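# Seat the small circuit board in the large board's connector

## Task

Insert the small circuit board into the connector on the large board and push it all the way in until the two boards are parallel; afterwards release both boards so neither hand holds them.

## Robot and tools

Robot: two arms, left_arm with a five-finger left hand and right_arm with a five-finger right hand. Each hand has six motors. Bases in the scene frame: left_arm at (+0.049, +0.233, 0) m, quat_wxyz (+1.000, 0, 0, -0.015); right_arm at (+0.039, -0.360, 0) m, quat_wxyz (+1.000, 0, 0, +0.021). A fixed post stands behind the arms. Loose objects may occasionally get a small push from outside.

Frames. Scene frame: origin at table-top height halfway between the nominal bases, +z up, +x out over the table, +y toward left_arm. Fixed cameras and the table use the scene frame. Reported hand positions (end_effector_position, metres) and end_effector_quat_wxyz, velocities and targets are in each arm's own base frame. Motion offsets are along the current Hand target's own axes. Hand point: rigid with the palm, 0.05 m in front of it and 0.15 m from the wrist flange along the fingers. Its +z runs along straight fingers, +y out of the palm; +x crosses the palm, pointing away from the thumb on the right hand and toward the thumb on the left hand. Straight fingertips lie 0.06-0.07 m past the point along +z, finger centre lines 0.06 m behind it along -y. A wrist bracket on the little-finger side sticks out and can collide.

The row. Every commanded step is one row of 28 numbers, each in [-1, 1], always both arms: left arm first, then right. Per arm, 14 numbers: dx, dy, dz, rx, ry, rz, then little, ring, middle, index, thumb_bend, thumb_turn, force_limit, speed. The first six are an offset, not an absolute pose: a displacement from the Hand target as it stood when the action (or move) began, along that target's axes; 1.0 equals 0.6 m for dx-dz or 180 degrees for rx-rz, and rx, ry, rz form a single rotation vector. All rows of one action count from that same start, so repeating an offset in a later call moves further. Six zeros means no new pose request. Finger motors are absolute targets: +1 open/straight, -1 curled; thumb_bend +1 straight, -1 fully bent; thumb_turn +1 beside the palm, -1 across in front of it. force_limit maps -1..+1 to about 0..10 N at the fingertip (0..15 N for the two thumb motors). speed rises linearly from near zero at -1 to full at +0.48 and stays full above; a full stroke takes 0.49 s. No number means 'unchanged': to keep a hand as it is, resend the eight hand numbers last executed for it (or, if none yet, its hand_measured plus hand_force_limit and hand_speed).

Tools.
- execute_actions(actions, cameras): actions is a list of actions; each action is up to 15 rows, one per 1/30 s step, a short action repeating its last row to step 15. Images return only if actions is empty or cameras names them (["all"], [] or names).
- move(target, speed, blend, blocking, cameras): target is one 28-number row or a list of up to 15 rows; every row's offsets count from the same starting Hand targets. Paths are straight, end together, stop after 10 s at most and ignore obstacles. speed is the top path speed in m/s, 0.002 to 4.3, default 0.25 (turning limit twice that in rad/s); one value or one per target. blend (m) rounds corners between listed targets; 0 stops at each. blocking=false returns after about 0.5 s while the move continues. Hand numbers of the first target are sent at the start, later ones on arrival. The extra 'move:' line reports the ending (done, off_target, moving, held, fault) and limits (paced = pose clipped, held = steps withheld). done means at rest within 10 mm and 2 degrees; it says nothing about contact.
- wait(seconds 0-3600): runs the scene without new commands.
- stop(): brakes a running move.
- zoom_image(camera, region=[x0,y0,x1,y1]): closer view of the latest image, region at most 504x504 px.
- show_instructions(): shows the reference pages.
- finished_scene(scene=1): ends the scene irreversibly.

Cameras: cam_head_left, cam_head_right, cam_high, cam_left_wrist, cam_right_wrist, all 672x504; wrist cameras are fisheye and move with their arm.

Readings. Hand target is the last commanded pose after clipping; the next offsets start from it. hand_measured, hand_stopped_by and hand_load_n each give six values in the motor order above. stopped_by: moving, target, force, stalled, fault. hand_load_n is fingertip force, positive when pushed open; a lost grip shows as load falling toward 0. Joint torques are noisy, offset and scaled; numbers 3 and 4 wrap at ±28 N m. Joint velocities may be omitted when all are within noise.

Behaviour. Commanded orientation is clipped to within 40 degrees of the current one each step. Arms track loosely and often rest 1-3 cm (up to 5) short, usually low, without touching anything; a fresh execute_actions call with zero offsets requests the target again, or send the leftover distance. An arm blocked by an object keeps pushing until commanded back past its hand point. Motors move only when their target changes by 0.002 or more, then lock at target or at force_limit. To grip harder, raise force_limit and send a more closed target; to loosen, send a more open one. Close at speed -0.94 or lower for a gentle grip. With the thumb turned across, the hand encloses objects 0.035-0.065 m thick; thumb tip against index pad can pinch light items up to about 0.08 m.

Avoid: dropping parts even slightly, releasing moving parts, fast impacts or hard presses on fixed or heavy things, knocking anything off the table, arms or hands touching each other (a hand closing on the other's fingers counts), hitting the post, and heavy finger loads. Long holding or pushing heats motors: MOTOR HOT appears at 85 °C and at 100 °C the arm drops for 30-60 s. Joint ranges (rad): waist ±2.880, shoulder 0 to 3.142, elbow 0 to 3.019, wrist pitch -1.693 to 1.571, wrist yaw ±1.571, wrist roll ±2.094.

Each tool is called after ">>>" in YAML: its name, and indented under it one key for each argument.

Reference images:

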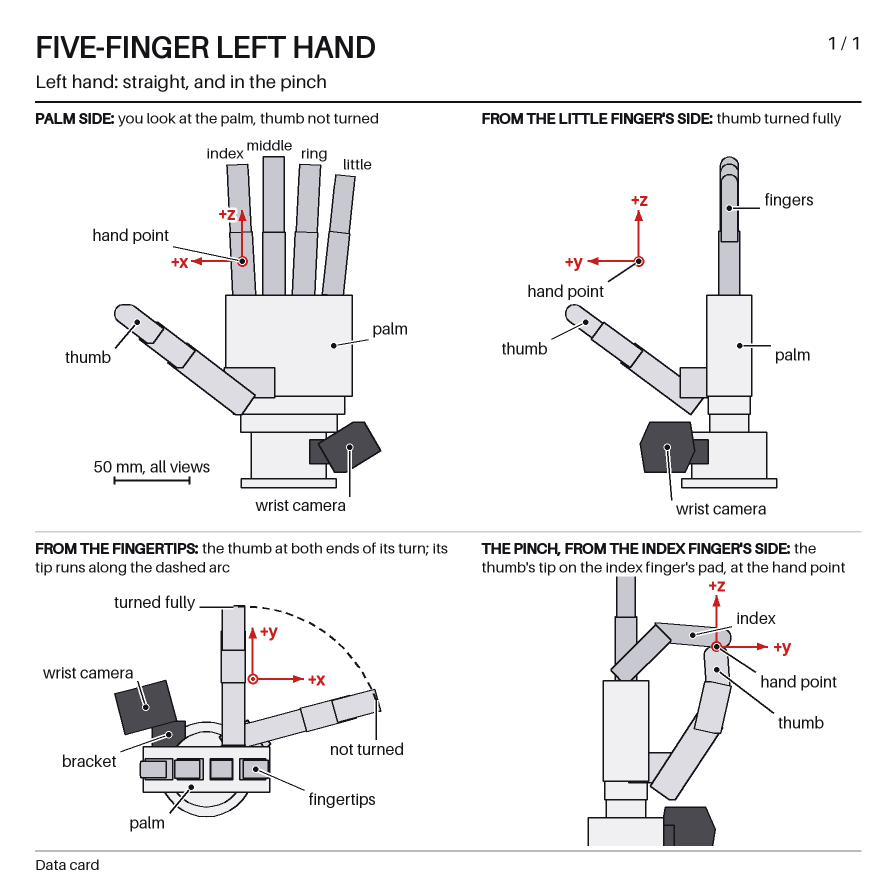

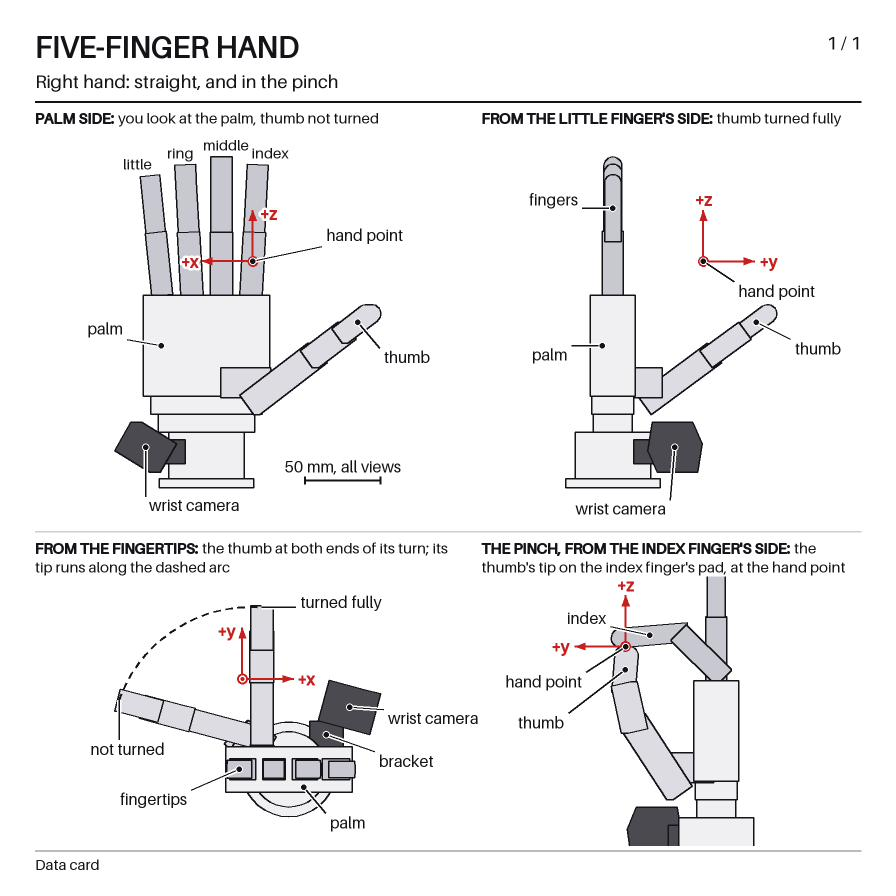

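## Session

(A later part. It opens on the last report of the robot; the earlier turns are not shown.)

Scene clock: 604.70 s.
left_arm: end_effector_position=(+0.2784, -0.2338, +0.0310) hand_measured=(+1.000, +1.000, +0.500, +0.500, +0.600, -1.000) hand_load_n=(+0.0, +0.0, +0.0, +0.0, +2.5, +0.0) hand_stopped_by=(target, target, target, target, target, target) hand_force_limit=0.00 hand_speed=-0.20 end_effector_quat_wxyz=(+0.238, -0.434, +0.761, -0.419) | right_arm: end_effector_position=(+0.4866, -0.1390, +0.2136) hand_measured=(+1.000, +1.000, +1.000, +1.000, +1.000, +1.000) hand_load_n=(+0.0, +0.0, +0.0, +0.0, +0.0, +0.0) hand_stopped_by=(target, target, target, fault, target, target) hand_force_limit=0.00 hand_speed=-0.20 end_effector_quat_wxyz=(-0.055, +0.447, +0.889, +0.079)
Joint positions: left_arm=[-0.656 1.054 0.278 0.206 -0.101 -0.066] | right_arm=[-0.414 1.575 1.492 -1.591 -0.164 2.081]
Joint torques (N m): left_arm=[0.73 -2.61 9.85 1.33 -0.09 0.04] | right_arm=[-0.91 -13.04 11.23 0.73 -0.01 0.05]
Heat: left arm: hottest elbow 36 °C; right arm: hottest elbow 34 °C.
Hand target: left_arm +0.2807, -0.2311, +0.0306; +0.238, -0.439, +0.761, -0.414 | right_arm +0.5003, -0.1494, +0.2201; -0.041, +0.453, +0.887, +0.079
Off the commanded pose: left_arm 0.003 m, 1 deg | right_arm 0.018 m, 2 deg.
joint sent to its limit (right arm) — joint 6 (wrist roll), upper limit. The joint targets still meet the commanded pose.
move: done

>>> move:
  target: [0,-0.0028,-0.0018,0,0,0,1,1,-0.1,-0.1,0.6,-1,-0.6,-0.9,0,0,0,0,0,0,1,1,1,1,1,1,0,-0.2]
  cameras: ["cam_left_wrist","cam_high"]
  speed: 0.04

>>> zoom_image:
  camera: "cam_left_wrist"
  region: [180, 80, 420, 290]

Scene clock: 612.40 s.
left_arm: end_effector_position=(+0.2782, -0.2331, +0.0310) hand_measured=(+1.000, +1.000, +0.446, +0.026, +0.600, -1.000) hand_load_n=(+0.0, +0.0, +1.0, +3.0, +3.0, +0.0) hand_stopped_by=(target, target, force, force, target, target) hand_force_limit=-0.60 hand_speed=-0.90 end_effector_quat_wxyz=(+0.238, -0.435, +0.762, -0.418) | right_arm: end_effector_position=(+0.4866, -0.1390, +0.2136) hand_measured=(+1.000, +1.000, +1.000, +1.000, +1.000, +1.000) hand_load_n=(+0.0, +0.0, +0.0, +0.0, +0.0, +0.0) hand_stopped_by=(target, target, target, fault, target, target) hand_force_limit=0.00 hand_speed=-0.20 end_effector_quat_wxyz=(-0.055, +0.447, +0.889, +0.079)
Joint positions: left_arm=[-0.655 1.051 0.278 0.201 -0.101 -0.066] | right_arm=[-0.414 1.575 1.492 -1.591 -0.164 2.081]
Joint torques (N m): left_arm=[1.49 -2.96 10.19 1.01 -0.11 -0.01] | right_arm=[-0.97 -12.98 11.21 0.7 0.01 0.08]
Heat: left arm: hottest elbow 36 °C; right arm: hottest elbow 34 °C.
Hand target: left_arm +0.2807, -0.2311, +0.0326; +0.238, -0.439, +0.761, -0.414 | right_arm +0.5003, -0.1494, +0.2201; -0.041, +0.453, +0.887, +0.079
Off the commanded pose: left_arm 0.004 m, 1 deg | right_arm 0.018 m, 2 deg.
joint sent to its limit (right arm) — joint 6 (wrist roll), upper limit. The joint targets still meet the commanded pose.
move: done
cam_left_wrist: T_world_to_cam=[[0.33963, -0.5223, 0.78221, -0.23533], [-0.89942, -0.42362, 0.10766, 0.14327], [0.27513, -0.7401, -0.61364, -0.11267]] pos_world=[0.23978, -0.14561, 0.09952]
Images, in order (width x height): cam_high 672x504, cam_left_wrist 672x504.

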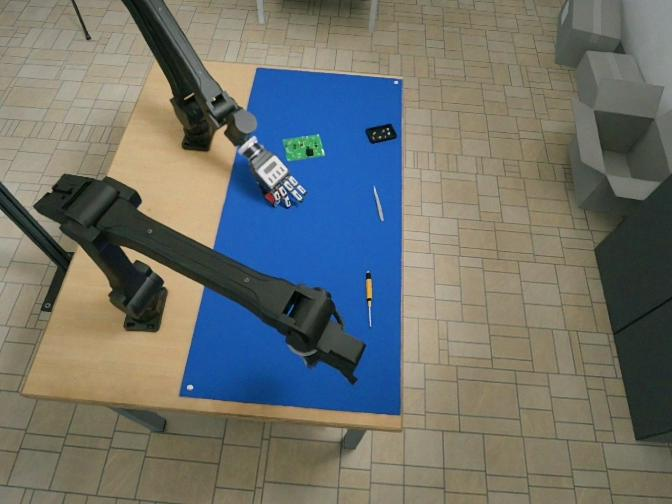

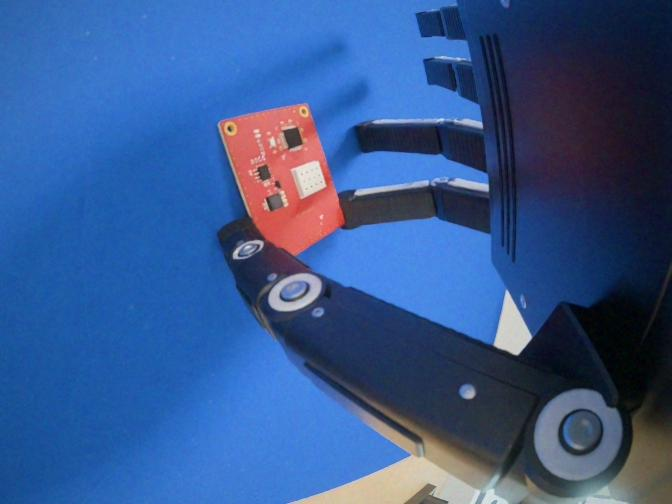

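Scaled by 2.100 from the camera's image (finer frame: 960x720).

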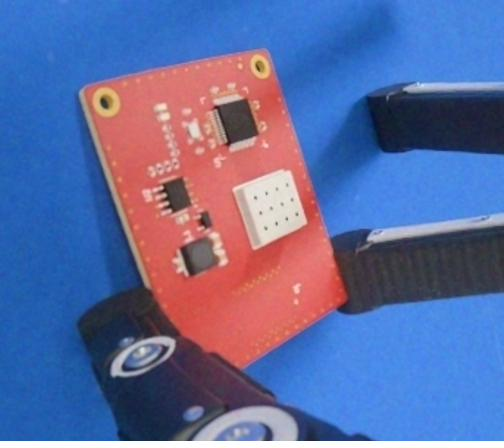

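>>> move:
  target: [0,-0.0419,-0.0272,0,0,0,1,1,0.446,-0.1,0.6,-1,-0.6,-0.9,0,0,0,0,0,0,1,1,1,1,1,1,0,-0.2]
  cameras: ["cam_left_wrist","cam_high"]
  speed: 0.04

>>> zoom_image:
  camera: "cam_left_wrist"
  region: [180, 80, 420, 290]

Scene clock: 619.27 s.
left_arm: end_effector_position=(+0.2613, -0.2197, +0.0355) hand_measured=(+1.000, +1.000, +0.446, +0.026, +0.600, -1.000) hand_load_n=(+0.0, +0.0, +0.0, +3.0, +3.0, +0.0) hand_stopped_by=(target, target, target, force, target, target) hand_force_limit=-0.60 hand_speed=-0.90 end_effector_quat_wxyz=(+0.228, -0.440, +0.774, -0.394) | right_arm: end_effector_position=(+0.4866, -0.1390, +0.2136) hand_measured=(+1.000, +1.000, +1.000, +1.000, +1.000, +1.000) hand_load_n=(+0.0, +0.0, +0.0, +0.0, +0.0, +0.0) hand_stopped_by=(target, target, target, fault, target, target) hand_force_limit=0.00 hand_speed=-0.20 end_effector_quat_wxyz=(-0.055, +0.447, +0.889, +0.079)
Joint positions: left_arm=[-0.654 0.947 0.282 0.036 -0.101 -0.066] | right_arm=[-0.414 1.575 1.492 -1.591 -0.164 2.081]
Joint torques (N m): left_arm=[0.91 -1.26 15.1 1.35 -0.05 -0.02] | right_arm=[-1.08 -13.27 11.15 0.69 -0.03 0.06]
Heat: left arm: hottest elbow 36 °C; right arm: hottest elbow 34 °C.
Hand target: left_arm +0.2807, -0.2311, +0.0626; +0.238, -0.439, +0.761, -0.414 | right_arm +0.5003, -0.1494, +0.2201; -0.041, +0.453, +0.887, +0.079
Off the commanded pose: left_arm 0.035 m, 3 deg | right_arm 0.018 m, 2 deg.
joint sent to its limit (right arm) — joint 6 (wrist roll), upper limit. The joint targets still meet the commanded pose.
move: off_target (left_arm)
cam_left_wrist: T_world_to_cam=[[0.375, -0.54857, 0.74729, -0.23992], [-0.89345, -0.42887, 0.13352, 0.12964], [0.24724, -0.71774, -0.65094, -0.08184]] pos_world=[0.22603, -0.13475, 0.1087]
Images, in order (width x height): cam_high 672x504, cam_left_wrist 672x504.

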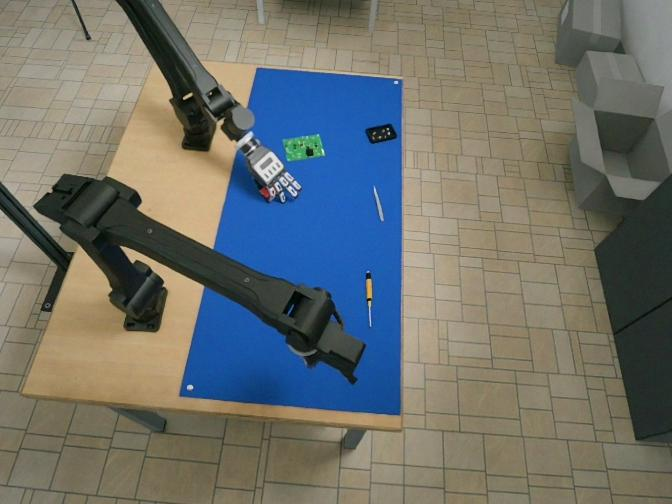

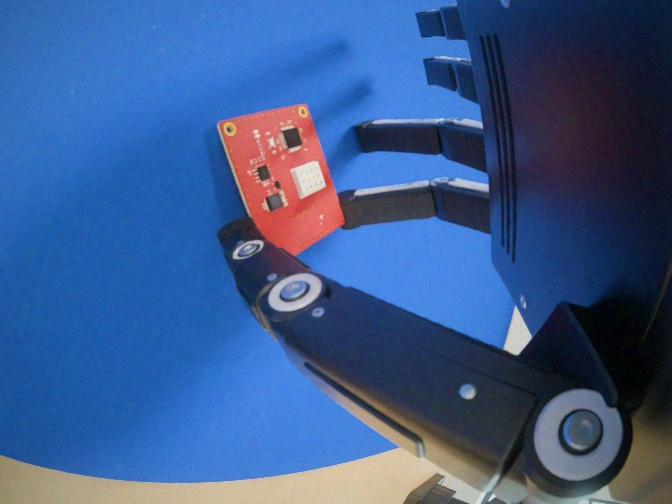

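Scaled by 2.100 from the camera's image (finer frame: 960x720).

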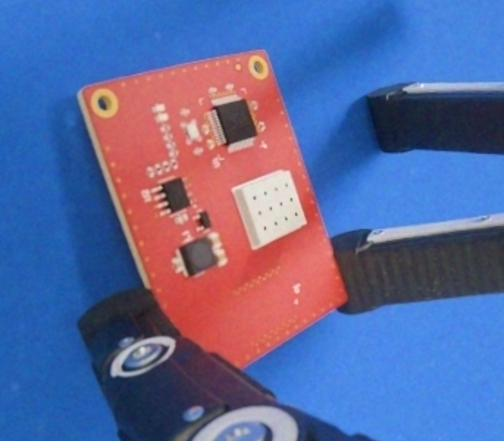

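>>> execute_actions:
  actions:
    - [[0,0,0,0,0,0,1,1,0.446,-0.1,0.6,-1,-0.6,-0.9,0,0,0,0,0,0,1,1,1,1,1,1,0,-0.2]]
  cameras: ["cam_left_wrist"]

Scene clock: 627.53 s.
left_arm: end_effector_position=(+0.2613, -0.2197, +0.0355) hand_measured=(+1.000, +1.000, +0.446, +0.026, +0.600, -1.000) hand_load_n=(+0.0, -0.5, +0.0, +3.0, +3.0, +0.0) hand_stopped_by=(target, target, target, force, target, target) hand_force_limit=-0.60 hand_speed=-0.90 end_effector_quat_wxyz=(+0.228, -0.440, +0.774, -0.394) | right_arm: end_effector_position=(+0.4866, -0.1390, +0.2136) hand_measured=(+1.000, +1.000, +1.000, +1.000, +1.000, +1.000) hand_load_n=(+0.0, +0.0, +0.0, +0.0, +0.0, +0.0) hand_stopped_by=(target, target, target, fault, target, target) hand_force_limit=0.00 hand_speed=-0.20 end_effector_quat_wxyz=(-0.055, +0.447, +0.889, +0.079)
Joint positions: left_arm=[-0.654 0.947 0.282 0.036 -0.101 -0.066] | right_arm=[-0.414 1.575 1.492 -1.591 -0.164 2.081]
Joint torques (N m): left_arm=[1.03 -2.9 15.1 1.35 -0.15 -0.01] | right_arm=[-1.03 -13.22 11.22 0.73 -0.02 0.03]
Heat: left arm: hottest elbow 38 °C; right arm: hottest elbow 34 °C.
Hand target: left_arm +0.2807, -0.2311, +0.0625; +0.238, -0.439, +0.761, -0.414 | right_arm +0.5003, -0.1494, +0.2201; -0.041, +0.453, +0.887, +0.079
Off the commanded pose: left_arm 0.035 m, 3 deg | right_arm 0.018 m, 2 deg.
joint sent to its limit (right arm) — joint 6 (wrist roll), upper limit. The joint targets still meet the commanded pose.
cam_left_wrist: T_world_to_cam=[[0.375, -0.54857, 0.74729, -0.23992], [-0.89345, -0.42887, 0.13352, 0.12964], [0.24724, -0.71774, -0.65094, -0.08184]] pos_world=[0.22603, -0.13475, 0.1087]

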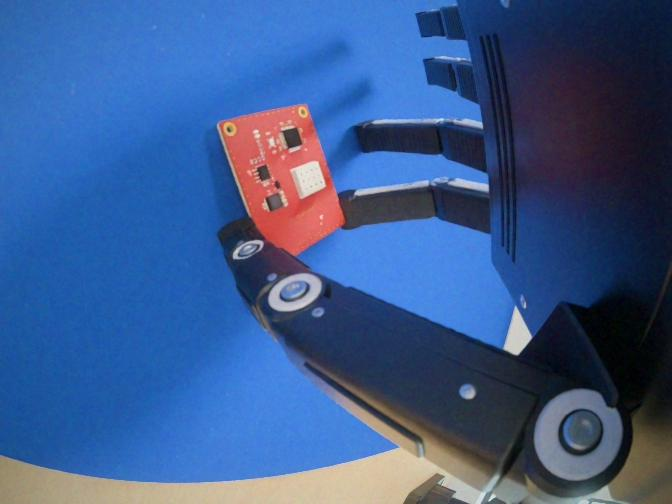

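>>> move:
  target: [0,-0.0419,-0.0272,0,0,0,1,1,0.446,-0.1,0.6,-1,-0.6,-0.9,0,0,0,0,0,0,1,1,1,1,1,1,0,-0.2]
  cameras: ["cam_left_wrist"]
  speed: 0.08

Scene clock: 631.90 s.
left_arm: end_effector_position=(+0.2629, -0.2208, +0.0629) hand_measured=(+1.000, +1.000, +0.446, +0.026, +0.600, -1.000) hand_load_n=(+0.0, +0.0, +0.0, +3.0, +3.0, +0.0) hand_stopped_by=(target, target, target, force, target, target) hand_force_limit=-0.60 hand_speed=-0.90 end_effector_quat_wxyz=(+0.228, -0.440, +0.774, -0.393) | right_arm: end_effector_position=(+0.4866, -0.1390, +0.2136) hand_measured=(+1.000, +1.000, +1.000, +1.000, +1.000, +1.000) hand_load_n=(+0.0, +0.0, +0.0, +0.0, +0.0, +0.0) hand_stopped_by=(target, target, target, fault, target, target) hand_force_limit=0.00 hand_speed=-0.20 end_effector_quat_wxyz=(-0.055, +0.447, +0.889, +0.079)
Joint positions: left_arm=[-0.654 0.87 0.337 -0.097 -0.101 -0.066] | right_arm=[-0.414 1.575 1.492 -1.591 -0.164 2.081]
Joint torques (N m): left_arm=[0.79 -1.61 15.99 1.21 -0.11 0.02] | right_arm=[-1.38 -12.92 11.17 0.64 0 0.04]
Heat: left arm: hottest elbow 39 °C; right arm: hottest elbow 34 °C.
Hand target: left_arm +0.2806, -0.2310, +0.0924; +0.238, -0.439, +0.761, -0.414 | right_arm +0.5003, -0.1494, +0.2201; -0.041, +0.453, +0.887, +0.079
Off the commanded pose: left_arm 0.036 m, 3 deg | right_arm 0.018 m, 2 deg.
joint sent to its limit (right arm) — joint 6 (wrist roll), upper limit. The joint targets still meet the commanded pose.
move: off_target (left_arm)
cam_left_wrist: T_world_to_cam=[[0.37634, -0.54955, 0.7459, -0.26209], [-0.89322, -0.429, 0.1346, 0.12675], [0.24602, -0.71691, -0.65231, -0.06458]] pos_world=[0.22773, -0.13595, 0.13631]

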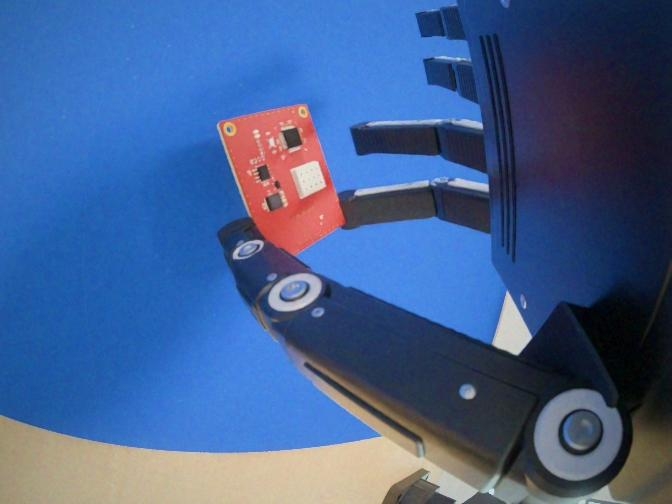

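>>> move:
  target: [0,0,0,0,0,0,1,1,-0.1,-0.1,0.6,-1,-0.6,-0.9,0,0,0,0,0,0,1,1,1,1,1,1,0,-0.2]
  cameras: ["cam_left_wrist","cam_high","cam_head_left"]
  speed: 0.08

>>> zoom_image:
  camera: "cam_left_wrist"
  region: [180, 80, 420, 290]

Scene clock: 638.93 s.
left_arm: end_effector_position=(+0.2628, -0.2208, +0.0630) hand_measured=(+1.000, +1.000, +0.076, +0.026, +0.602, -1.000) hand_load_n=(+0.0, +0.0, +2.5, +2.0, +4.5, +1.5) hand_stopped_by=(target, target, force, force, target, target) hand_force_limit=-0.60 hand_speed=-0.90 end_effector_quat_wxyz=(+0.228, -0.440, +0.774, -0.393) | right_arm: end_effector_position=(+0.4866, -0.1390, +0.2136) hand_measured=(+1.000, +1.000, +1.000, +1.000, +1.000, +1.000) hand_load_n=(+0.0, +0.0, +0.0, +0.0, +0.0, +0.0) hand_stopped_by=(target, target, target, fault, target, target) hand_force_limit=0.00 hand_speed=-0.20 end_effector_quat_wxyz=(-0.055, +0.447, +0.889, +0.079)
Joint positions: left_arm=[-0.654 0.87 0.337 -0.098 -0.101 -0.066] | right_arm=[-0.414 1.575 1.492 -1.591 -0.164 2.081]
Joint torques (N m): left_arm=[0.73 -2.32 15.8 1.37 -0.11 -0.02] | right_arm=[-1.26 -13.16 11.26 0.64 -0.02 0.05]
Heat: left arm: hottest elbow 41 °C; right arm: hottest elbow 34 °C.
Hand target: left_arm +0.2806, -0.2310, +0.0925; +0.238, -0.439, +0.761, -0.414 | right_arm +0.5003, -0.1494, +0.2201; -0.041, +0.453, +0.887, +0.079
Off the commanded pose: left_arm 0.036 m, 3 deg | right_arm 0.018 m, 2 deg.
joint sent to its limit (right arm) — joint 6 (wrist roll), upper limit. The joint targets still meet the commanded pose.
move: done
cam_left_wrist: T_world_to_cam=[[0.37634, -0.54955, 0.7459, -0.26213], [-0.89322, -0.429, 0.1346, 0.12665], [0.24602, -0.71691, -0.65231, -0.06449]] pos_world=[0.22764, -0.13595, 0.13641]
Images, in order (width x height): cam_head_left 672x504, cam_high 672x504, cam_left_wrist 672x504.

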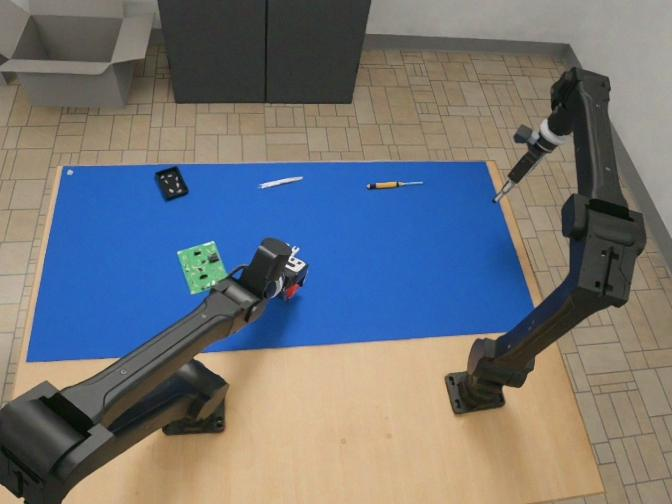

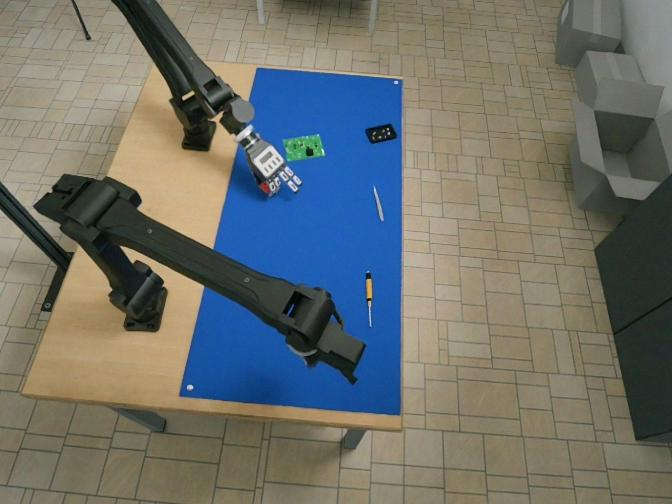

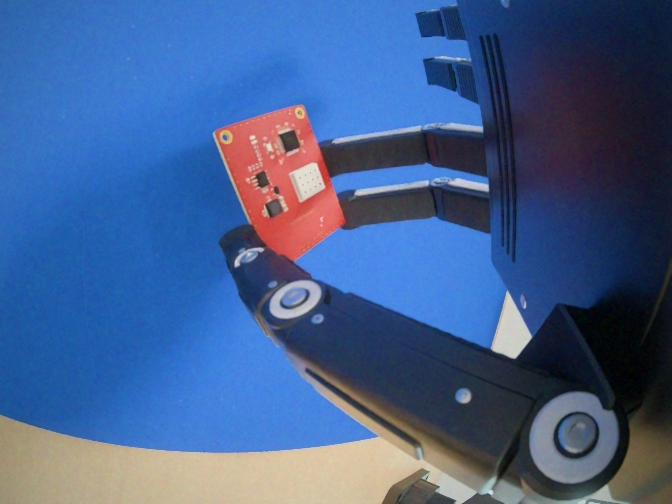

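Scaled by 2.100 from the camera's image (finer frame: 960x720).

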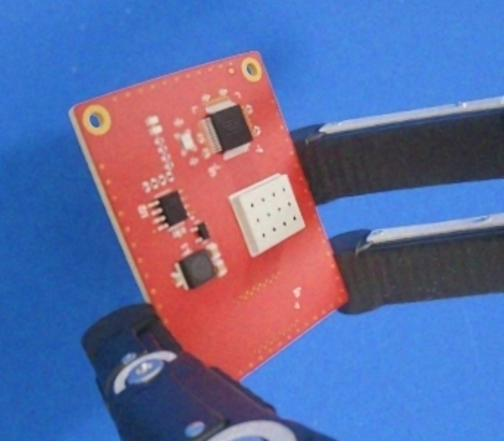

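>>> move:
  target: [-0.3429,0.0398,-0.115,0.0111,0.1459,0.1364,1,1,-0.1,-0.1,0.6,-1,-0.6,-0.9,0,0,0,0,0,0,1,1,1,1,1,1,0,-0.2]
  cameras: ["cam_left_wrist","cam_high","cam_head_left","cam_head_right"]
  speed: 0.12

>>> zoom_image:
  camera: "cam_left_wrist"
  region: [100, 80, 440, 335]

Scene clock: 699.60 s.
left_arm: end_effector_position=(+0.3039, -0.0263, +0.0956) hand_measured=(+1.000, +1.000, +0.076, +0.026, +0.602, -1.000) hand_load_n=(+0.0, +0.0, +2.5, +2.0, +4.5, +1.0) hand_stopped_by=(target, target, force, force, target, target) hand_force_limit=-0.60 hand_speed=-0.90 end_effector_quat_wxyz=(+0.134, -0.169, +0.863, -0.458) | right_arm: end_effector_position=(+0.4866, -0.1390, +0.2136) hand_measured=(+1.000, +1.000, +1.000, +1.000, +1.000, +1.000) hand_load_n=(+0.0, +0.0, +0.0, +0.0, +0.0, +0.0) hand_stopped_by=(target, target, target, fault, target, target) hand_force_limit=0.00 hand_speed=-0.20 end_effector_quat_wxyz=(-0.055, +0.447, +0.889, +0.079)
Joint positions: left_arm=[0.358 1.163 0.677 -0.904 0.983 1.445] | right_arm=[-0.414 1.575 1.492 -1.591 -0.164 2.081]
Joint torques (N m): left_arm=[0.91 -4.19 14.56 0.27 0.73 0.1] | right_arm=[-1.26 -13.27 11.25 0.73 -0.01 0.06]
Heat: left arm: hottest elbow 49 °C; right arm: hottest elbow 35 °C.
Hand target: left_arm +0.3224, -0.0175, +0.1098; +0.149, -0.160, +0.863, -0.455 | right_arm +0.5003, -0.1494, +0.2201; -0.041, +0.453, +0.887, +0.079
Off the commanded pose: left_arm 0.025 m, 2 deg | right_arm 0.018 m, 2 deg.
joint sent to its limit (right arm) — joint 6 (wrist roll), upper limit. The joint targets still meet the commanded pose.
move: off_target (left_arm)
cam_left_wrist: T_world_to_cam=[[-0.07082, -0.6549, 0.75239, -0.06245], [-0.9854, 0.16301, 0.04913, 0.29409], [-0.15482, -0.73793, -0.65688, 0.20775]] pos_world=[0.31754, 0.06447, 0.16901]
Images, in order (width x height): cam_head_left 672x504, cam_head_right 672x504, cam_high 672x504, cam_left_wrist 672x504.

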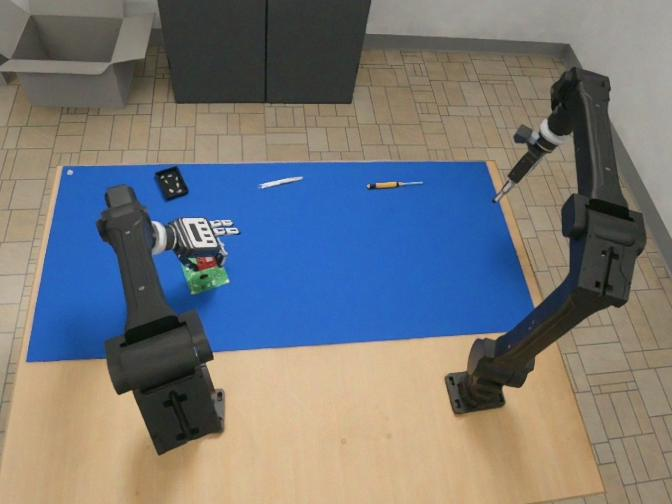

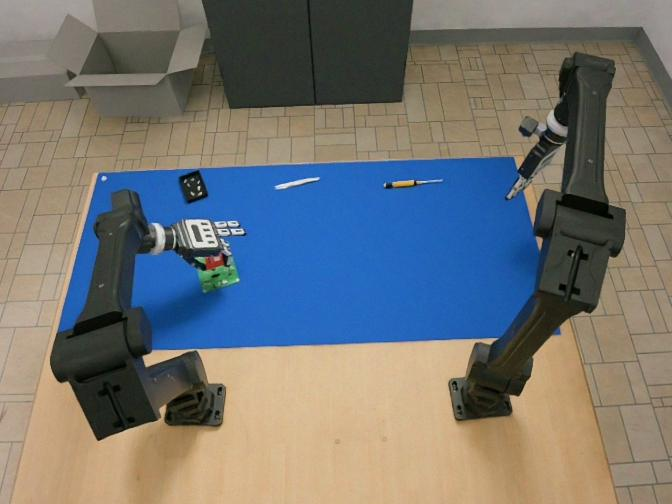

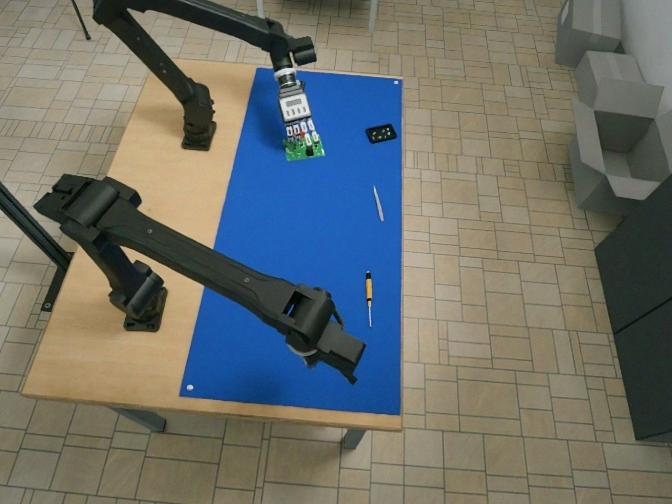

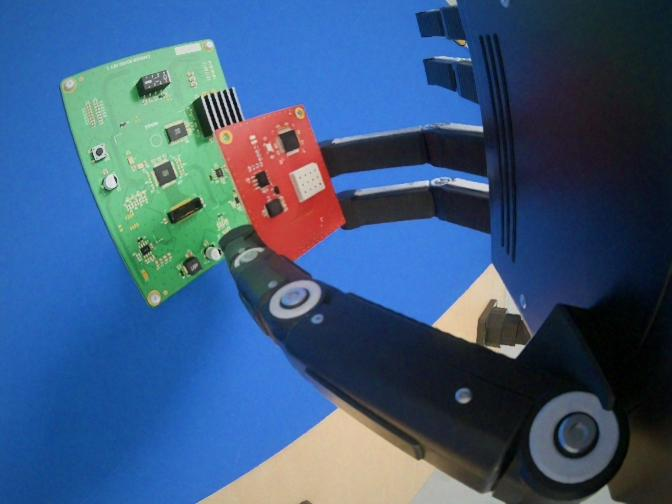

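Scaled by 1.482 from the camera's image (finer frame: 960x720).

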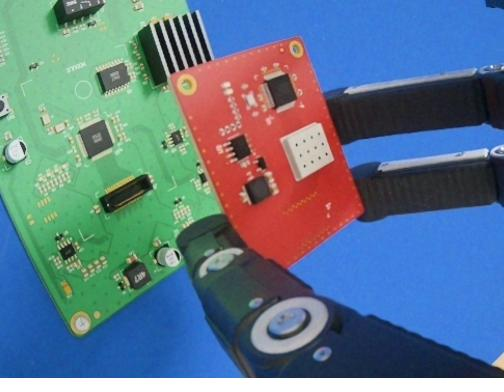

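>>> zoom_image:
  camera: "cam_left_wrist"
  region: [205, 95, 355, 265]

>>> zoom_image:
  camera: "cam_high"
  region: [265, 90, 345, 170]

>>> zoom_image:
  camera: "cam_head_left"
  region: [160, 210, 260, 300]

>>> zoom_image:
  camera: "cam_head_right"
  region: [170, 210, 270, 300]

Scaled by 2.965 from the camera's image (finer frame: 960x720).

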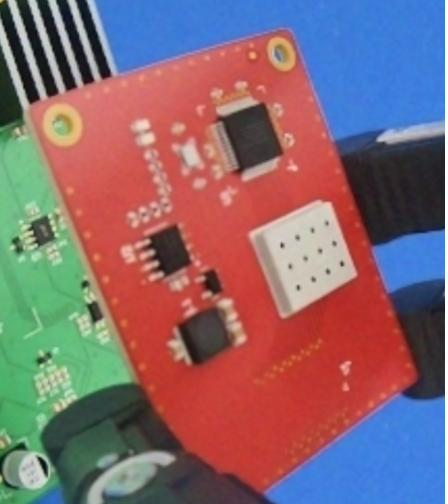

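Scaled by 6.300 from the camera's image (finer frame: 960x720).

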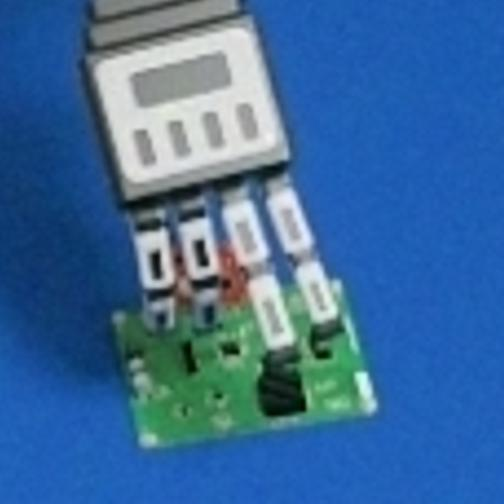

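Scaled by 5.040 from the camera's image (finer frame: 960x720).

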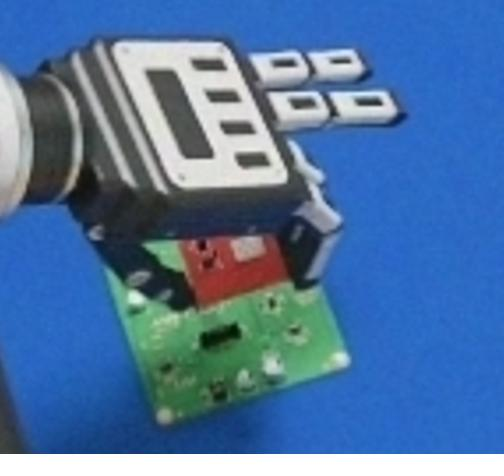

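Scaled by 5.040 from the camera's image (finer frame: 960x720).

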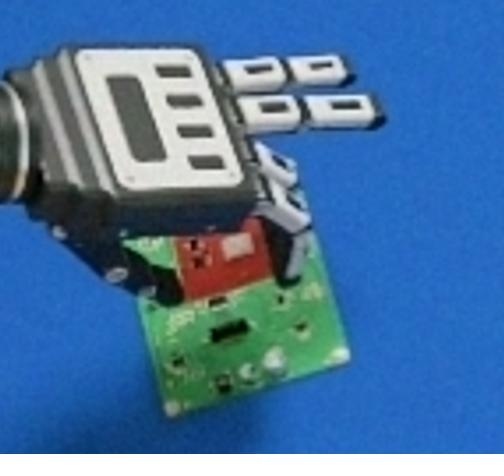

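>>> move:
  target: [0.0045,0.0808,0.0278,0,0,0,1,1,-0.1,-0.1,0.6,-1,-0.6,-0.9,0,0,0,0,0,0,1,1,1,1,1,1,0,-0.2]
  cameras: ["cam_left_wrist","cam_head_left","cam_head_right"]
  speed: 0.05

>>> zoom_image:
  camera: "cam_left_wrist"
  region: [100, 80, 440, 335]

>>> zoom_image:
  camera: "cam_head_left"
  region: [160, 210, 260, 300]

Scene clock: 784.70 s.
left_arm: end_effector_position=(+0.3215, -0.0065, +0.0673) hand_measured=(+1.000, +1.000, +0.076, +0.026, +0.602, -1.000) hand_load_n=(+0.0, +0.0, +3.0, +2.0, +4.5, +1.5) hand_stopped_by=(target, target, force, force, target, target) hand_force_limit=-0.60 hand_speed=-0.90 end_effector_quat_wxyz=(+0.150, -0.159, +0.863, -0.455) | right_arm: end_effector_position=(+0.4866, -0.1390, +0.2136) hand_measured=(+1.000, +1.000, +1.000, +1.000, +1.000, +1.000) hand_load_n=(+0.0, +0.0, +0.0, +0.0, +0.0, +0.0) hand_stopped_by=(target, target, target, fault, target, target) hand_force_limit=0.00 hand_speed=-0.20 end_effector_quat_wxyz=(-0.055, +0.447, +0.889, +0.079)
Joint positions: left_arm=[0.399 1.269 0.677 -0.821 0.991 1.52] | right_arm=[-0.414 1.575 1.492 -1.591 -0.164 2.081]
Joint torques (N m): left_arm=[0.91 -5.01 8.14 0.92 0.76 0.14] | right_arm=[-1.2 -13.27 11.19 0.72 0 0.03]
Heat: left arm: hottest elbow 44 °C; right arm: hottest elbow 35 °C.
Hand target: left_arm +0.3200, -0.0051, +0.0600; +0.149, -0.160, +0.863, -0.455 | right_arm +0.5003, -0.1494, +0.2201; -0.041, +0.453, +0.887, +0.079
Off the commanded pose: left_arm 0.008 m, 0 deg | right_arm 0.018 m, 2 deg.
joint sent to its limit (right arm) — joint 6 (wrist roll), upper limit. The joint targets still meet the commanded pose.
move: done
cam_left_wrist: T_world_to_cam=[[-0.09862, -0.6651, 0.74021, -0.01726], [-0.98636, 0.16383, 0.0158, 0.31218], [-0.13178, -0.72856, -0.67219, 0.20023]] pos_world=[0.3326, 0.08325, 0.14244]
Images, in order (width x height): cam_head_left 672x504, cam_head_right 672x504, cam_left_wrist 672x504.

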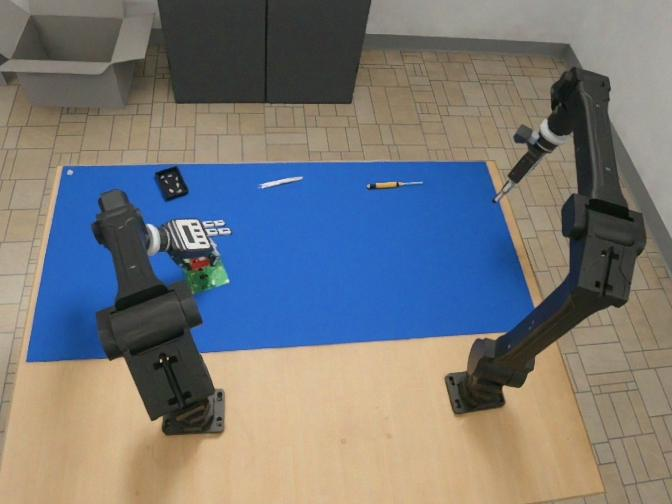

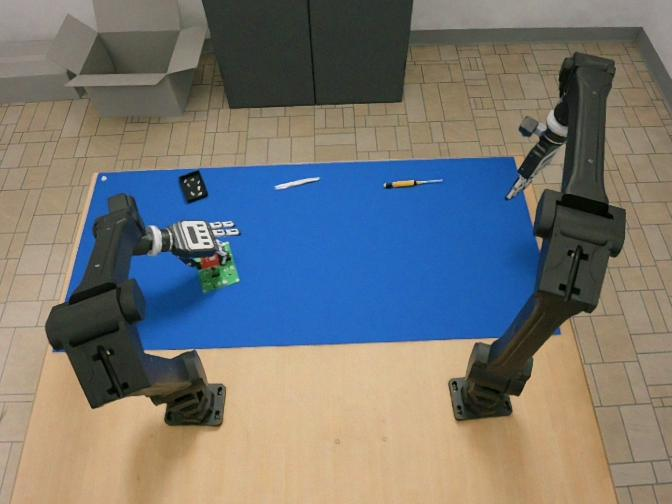

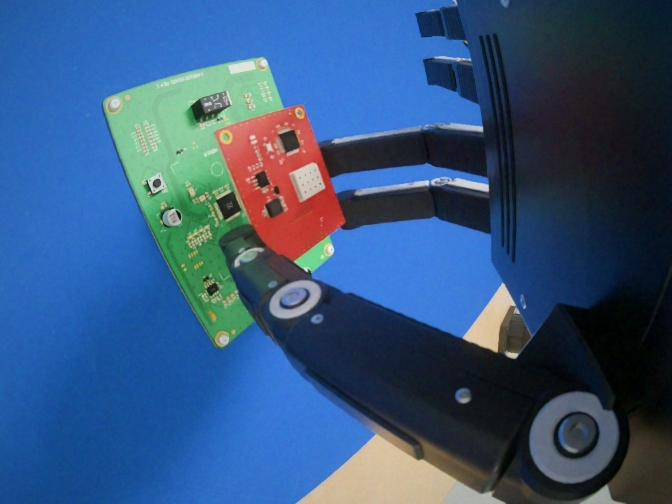

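Scaled by 1.482 from the camera's image (finer frame: 960x720).

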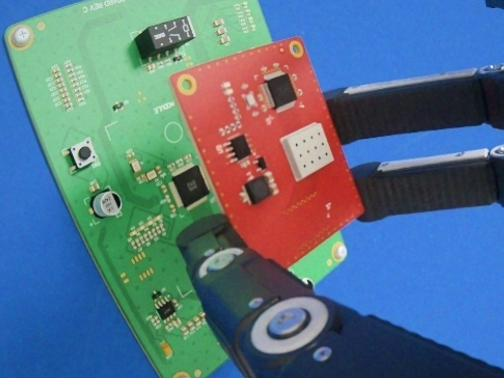

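Scaled by 5.040 from the camera's image (finer frame: 960x720).

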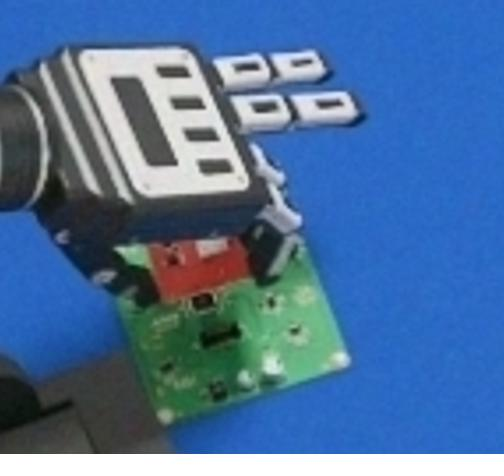

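>>> zoom_image:
  camera: "cam_head_right"
  region: [185, 220, 255, 300]

>>> zoom_image:
  camera: "cam_head_left"
  region: [175, 230, 245, 300]

Scaled by 6.300 from the camera's image (finer frame: 960x720).

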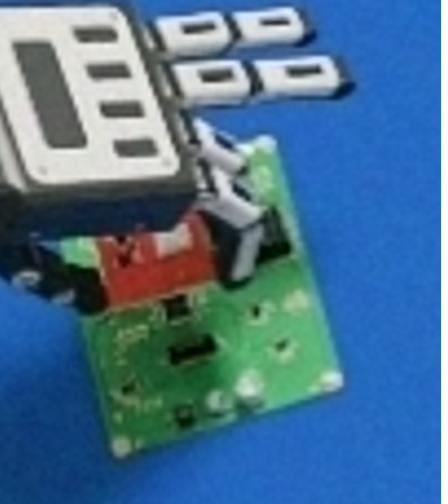

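Scaled by 7.200 from the camera's image (finer frame: 960x720).

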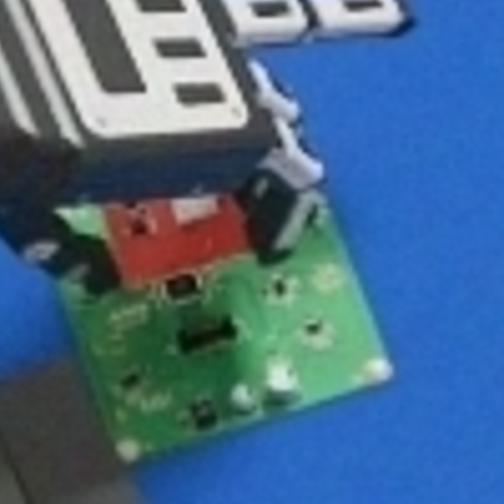

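>>> move:
  target: [0.0093,0.0273,0.0193,0,0,0,1,1,-0.1,-0.1,0.6,-1,-0.6,-0.9,0,0,0,0,0,0,1,1,1,1,1,1,0,-0.2]
  cameras: ["cam_left_wrist","cam_head_left","cam_head_right"]
  speed: 0.04

>>> zoom_image:
  camera: "cam_left_wrist"
  region: [120, 50, 400, 330]

>>> zoom_image:
  camera: "cam_head_left"
  region: [175, 230, 245, 300]

>>> zoom_image:
  camera: "cam_head_right"
  region: [185, 230, 255, 300]

Scene clock: 874.43 s.
left_arm: end_effector_position=(+0.3214, -0.0065, +0.0480) hand_measured=(+1.000, +1.000, +0.076, +0.026, +0.602, -1.000) hand_load_n=(-0.5, +0.0, +3.0, +2.0, +4.5, +1.5) hand_stopped_by=(target, target, force, force, target, target) hand_force_limit=-0.60 hand_speed=-0.90 end_effector_quat_wxyz=(+0.154, -0.157, +0.864, -0.454) | right_arm: end_effector_position=(+0.4866, -0.1390, +0.2136) hand_measured=(+1.000, +1.000, +1.000, +1.000, +1.000, +1.000) hand_load_n=(+0.0, +0.0, +0.0, +0.0, +0.0, +0.0) hand_stopped_by=(target, target, target, fault, target, target) hand_force_limit=0.00 hand_speed=-0.20 end_effector_quat_wxyz=(-0.055, +0.447, +0.889, +0.079)
Joint positions: left_arm=[0.399 1.303 0.644 -0.746 0.991 1.521] | right_arm=[-0.414 1.575 1.492 -1.591 -0.164 2.081]
Joint torques (N m): left_arm=[0.85 -6.59 7.36 1.22 0.69 0.08] | right_arm=[-0.91 -13.27 11.21 0.73 -0.01 0.05]
Heat: left arm: hottest elbow 38 °C; right arm: hottest elbow 35 °C.
Hand target: left_arm +0.3173, -0.0071, +0.0395; +0.149, -0.160, +0.863, -0.455 | right_arm +0.5003, -0.1494, +0.2201; -0.041, +0.453, +0.887, +0.079
Off the commanded pose: left_arm 0.010 m, 1 deg | right_arm 0.018 m, 2 deg.
joint sent to its limit (right arm) — joint 6 (wrist roll), upper limit. The joint targets still meet the commanded pose.
move: done
cam_left_wrist: T_world_to_cam=[[-0.10524, -0.66785, 0.73681, -0.00077], [-0.9864, 0.16419, 0.00794, 0.31288], [-0.12628, -0.72596, -0.67605, 0.18573]] pos_world=[0.33199, 0.08295, 0.12365]
Images, in order (width x height): cam_head_left 672x504, cam_head_right 672x504, cam_left_wrist 672x504.

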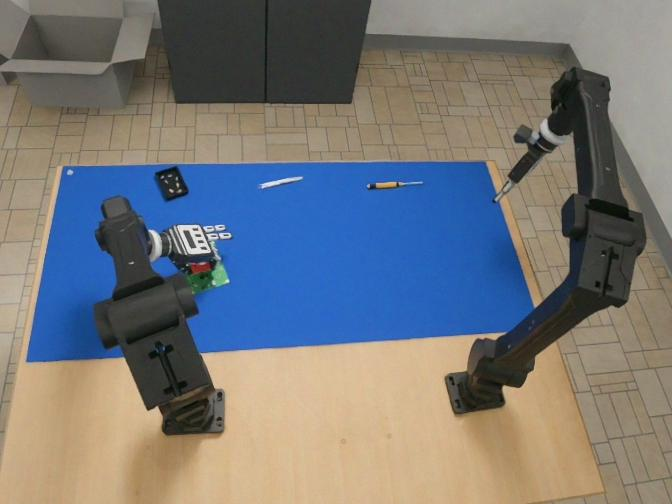

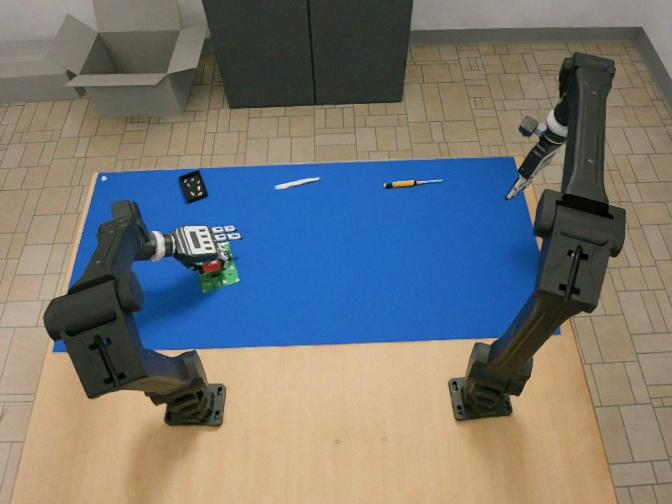

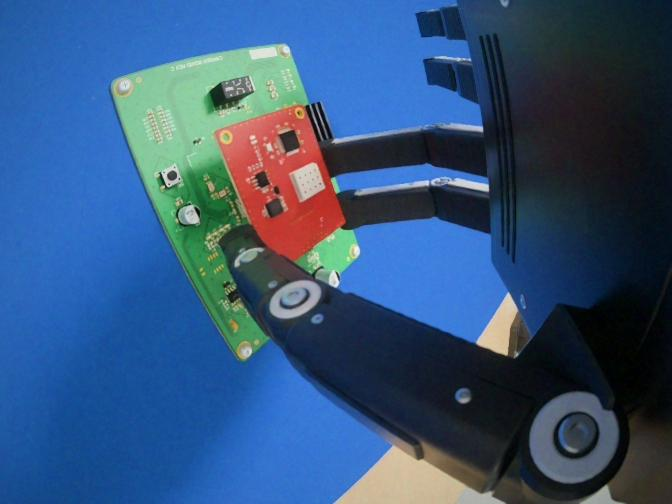

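Scaled by 1.800 from the camera's image (finer frame: 960x720).

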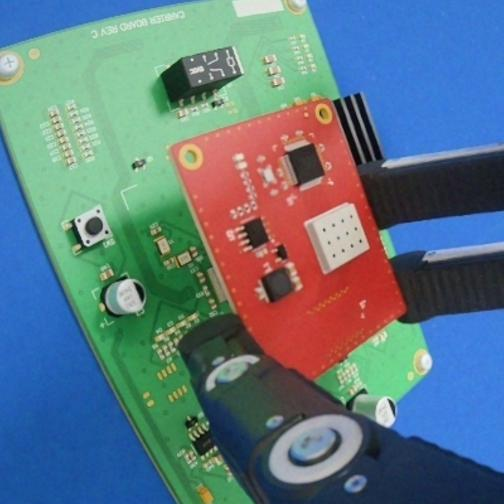

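Scaled by 7.200 from the camera's image (finer frame: 960x720).

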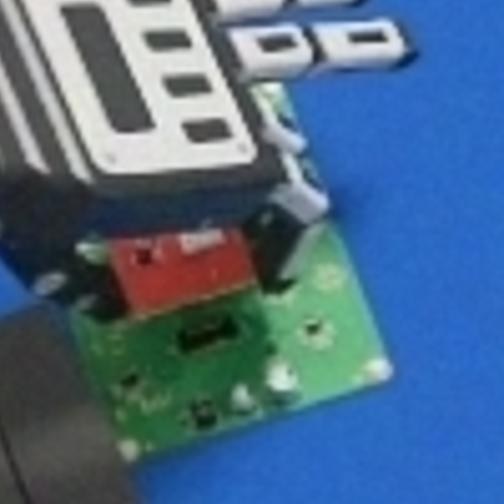

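Scaled by 7.200 from the camera's image (finer frame: 960x720).

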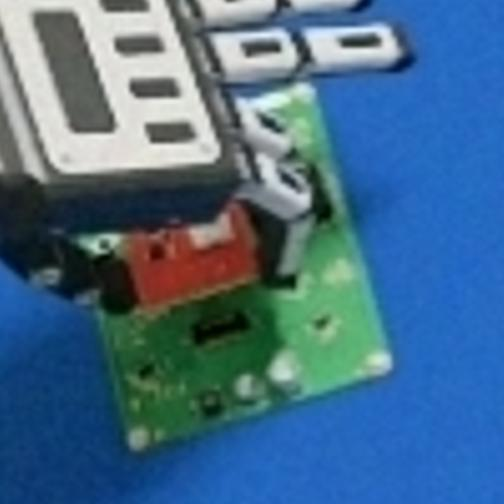

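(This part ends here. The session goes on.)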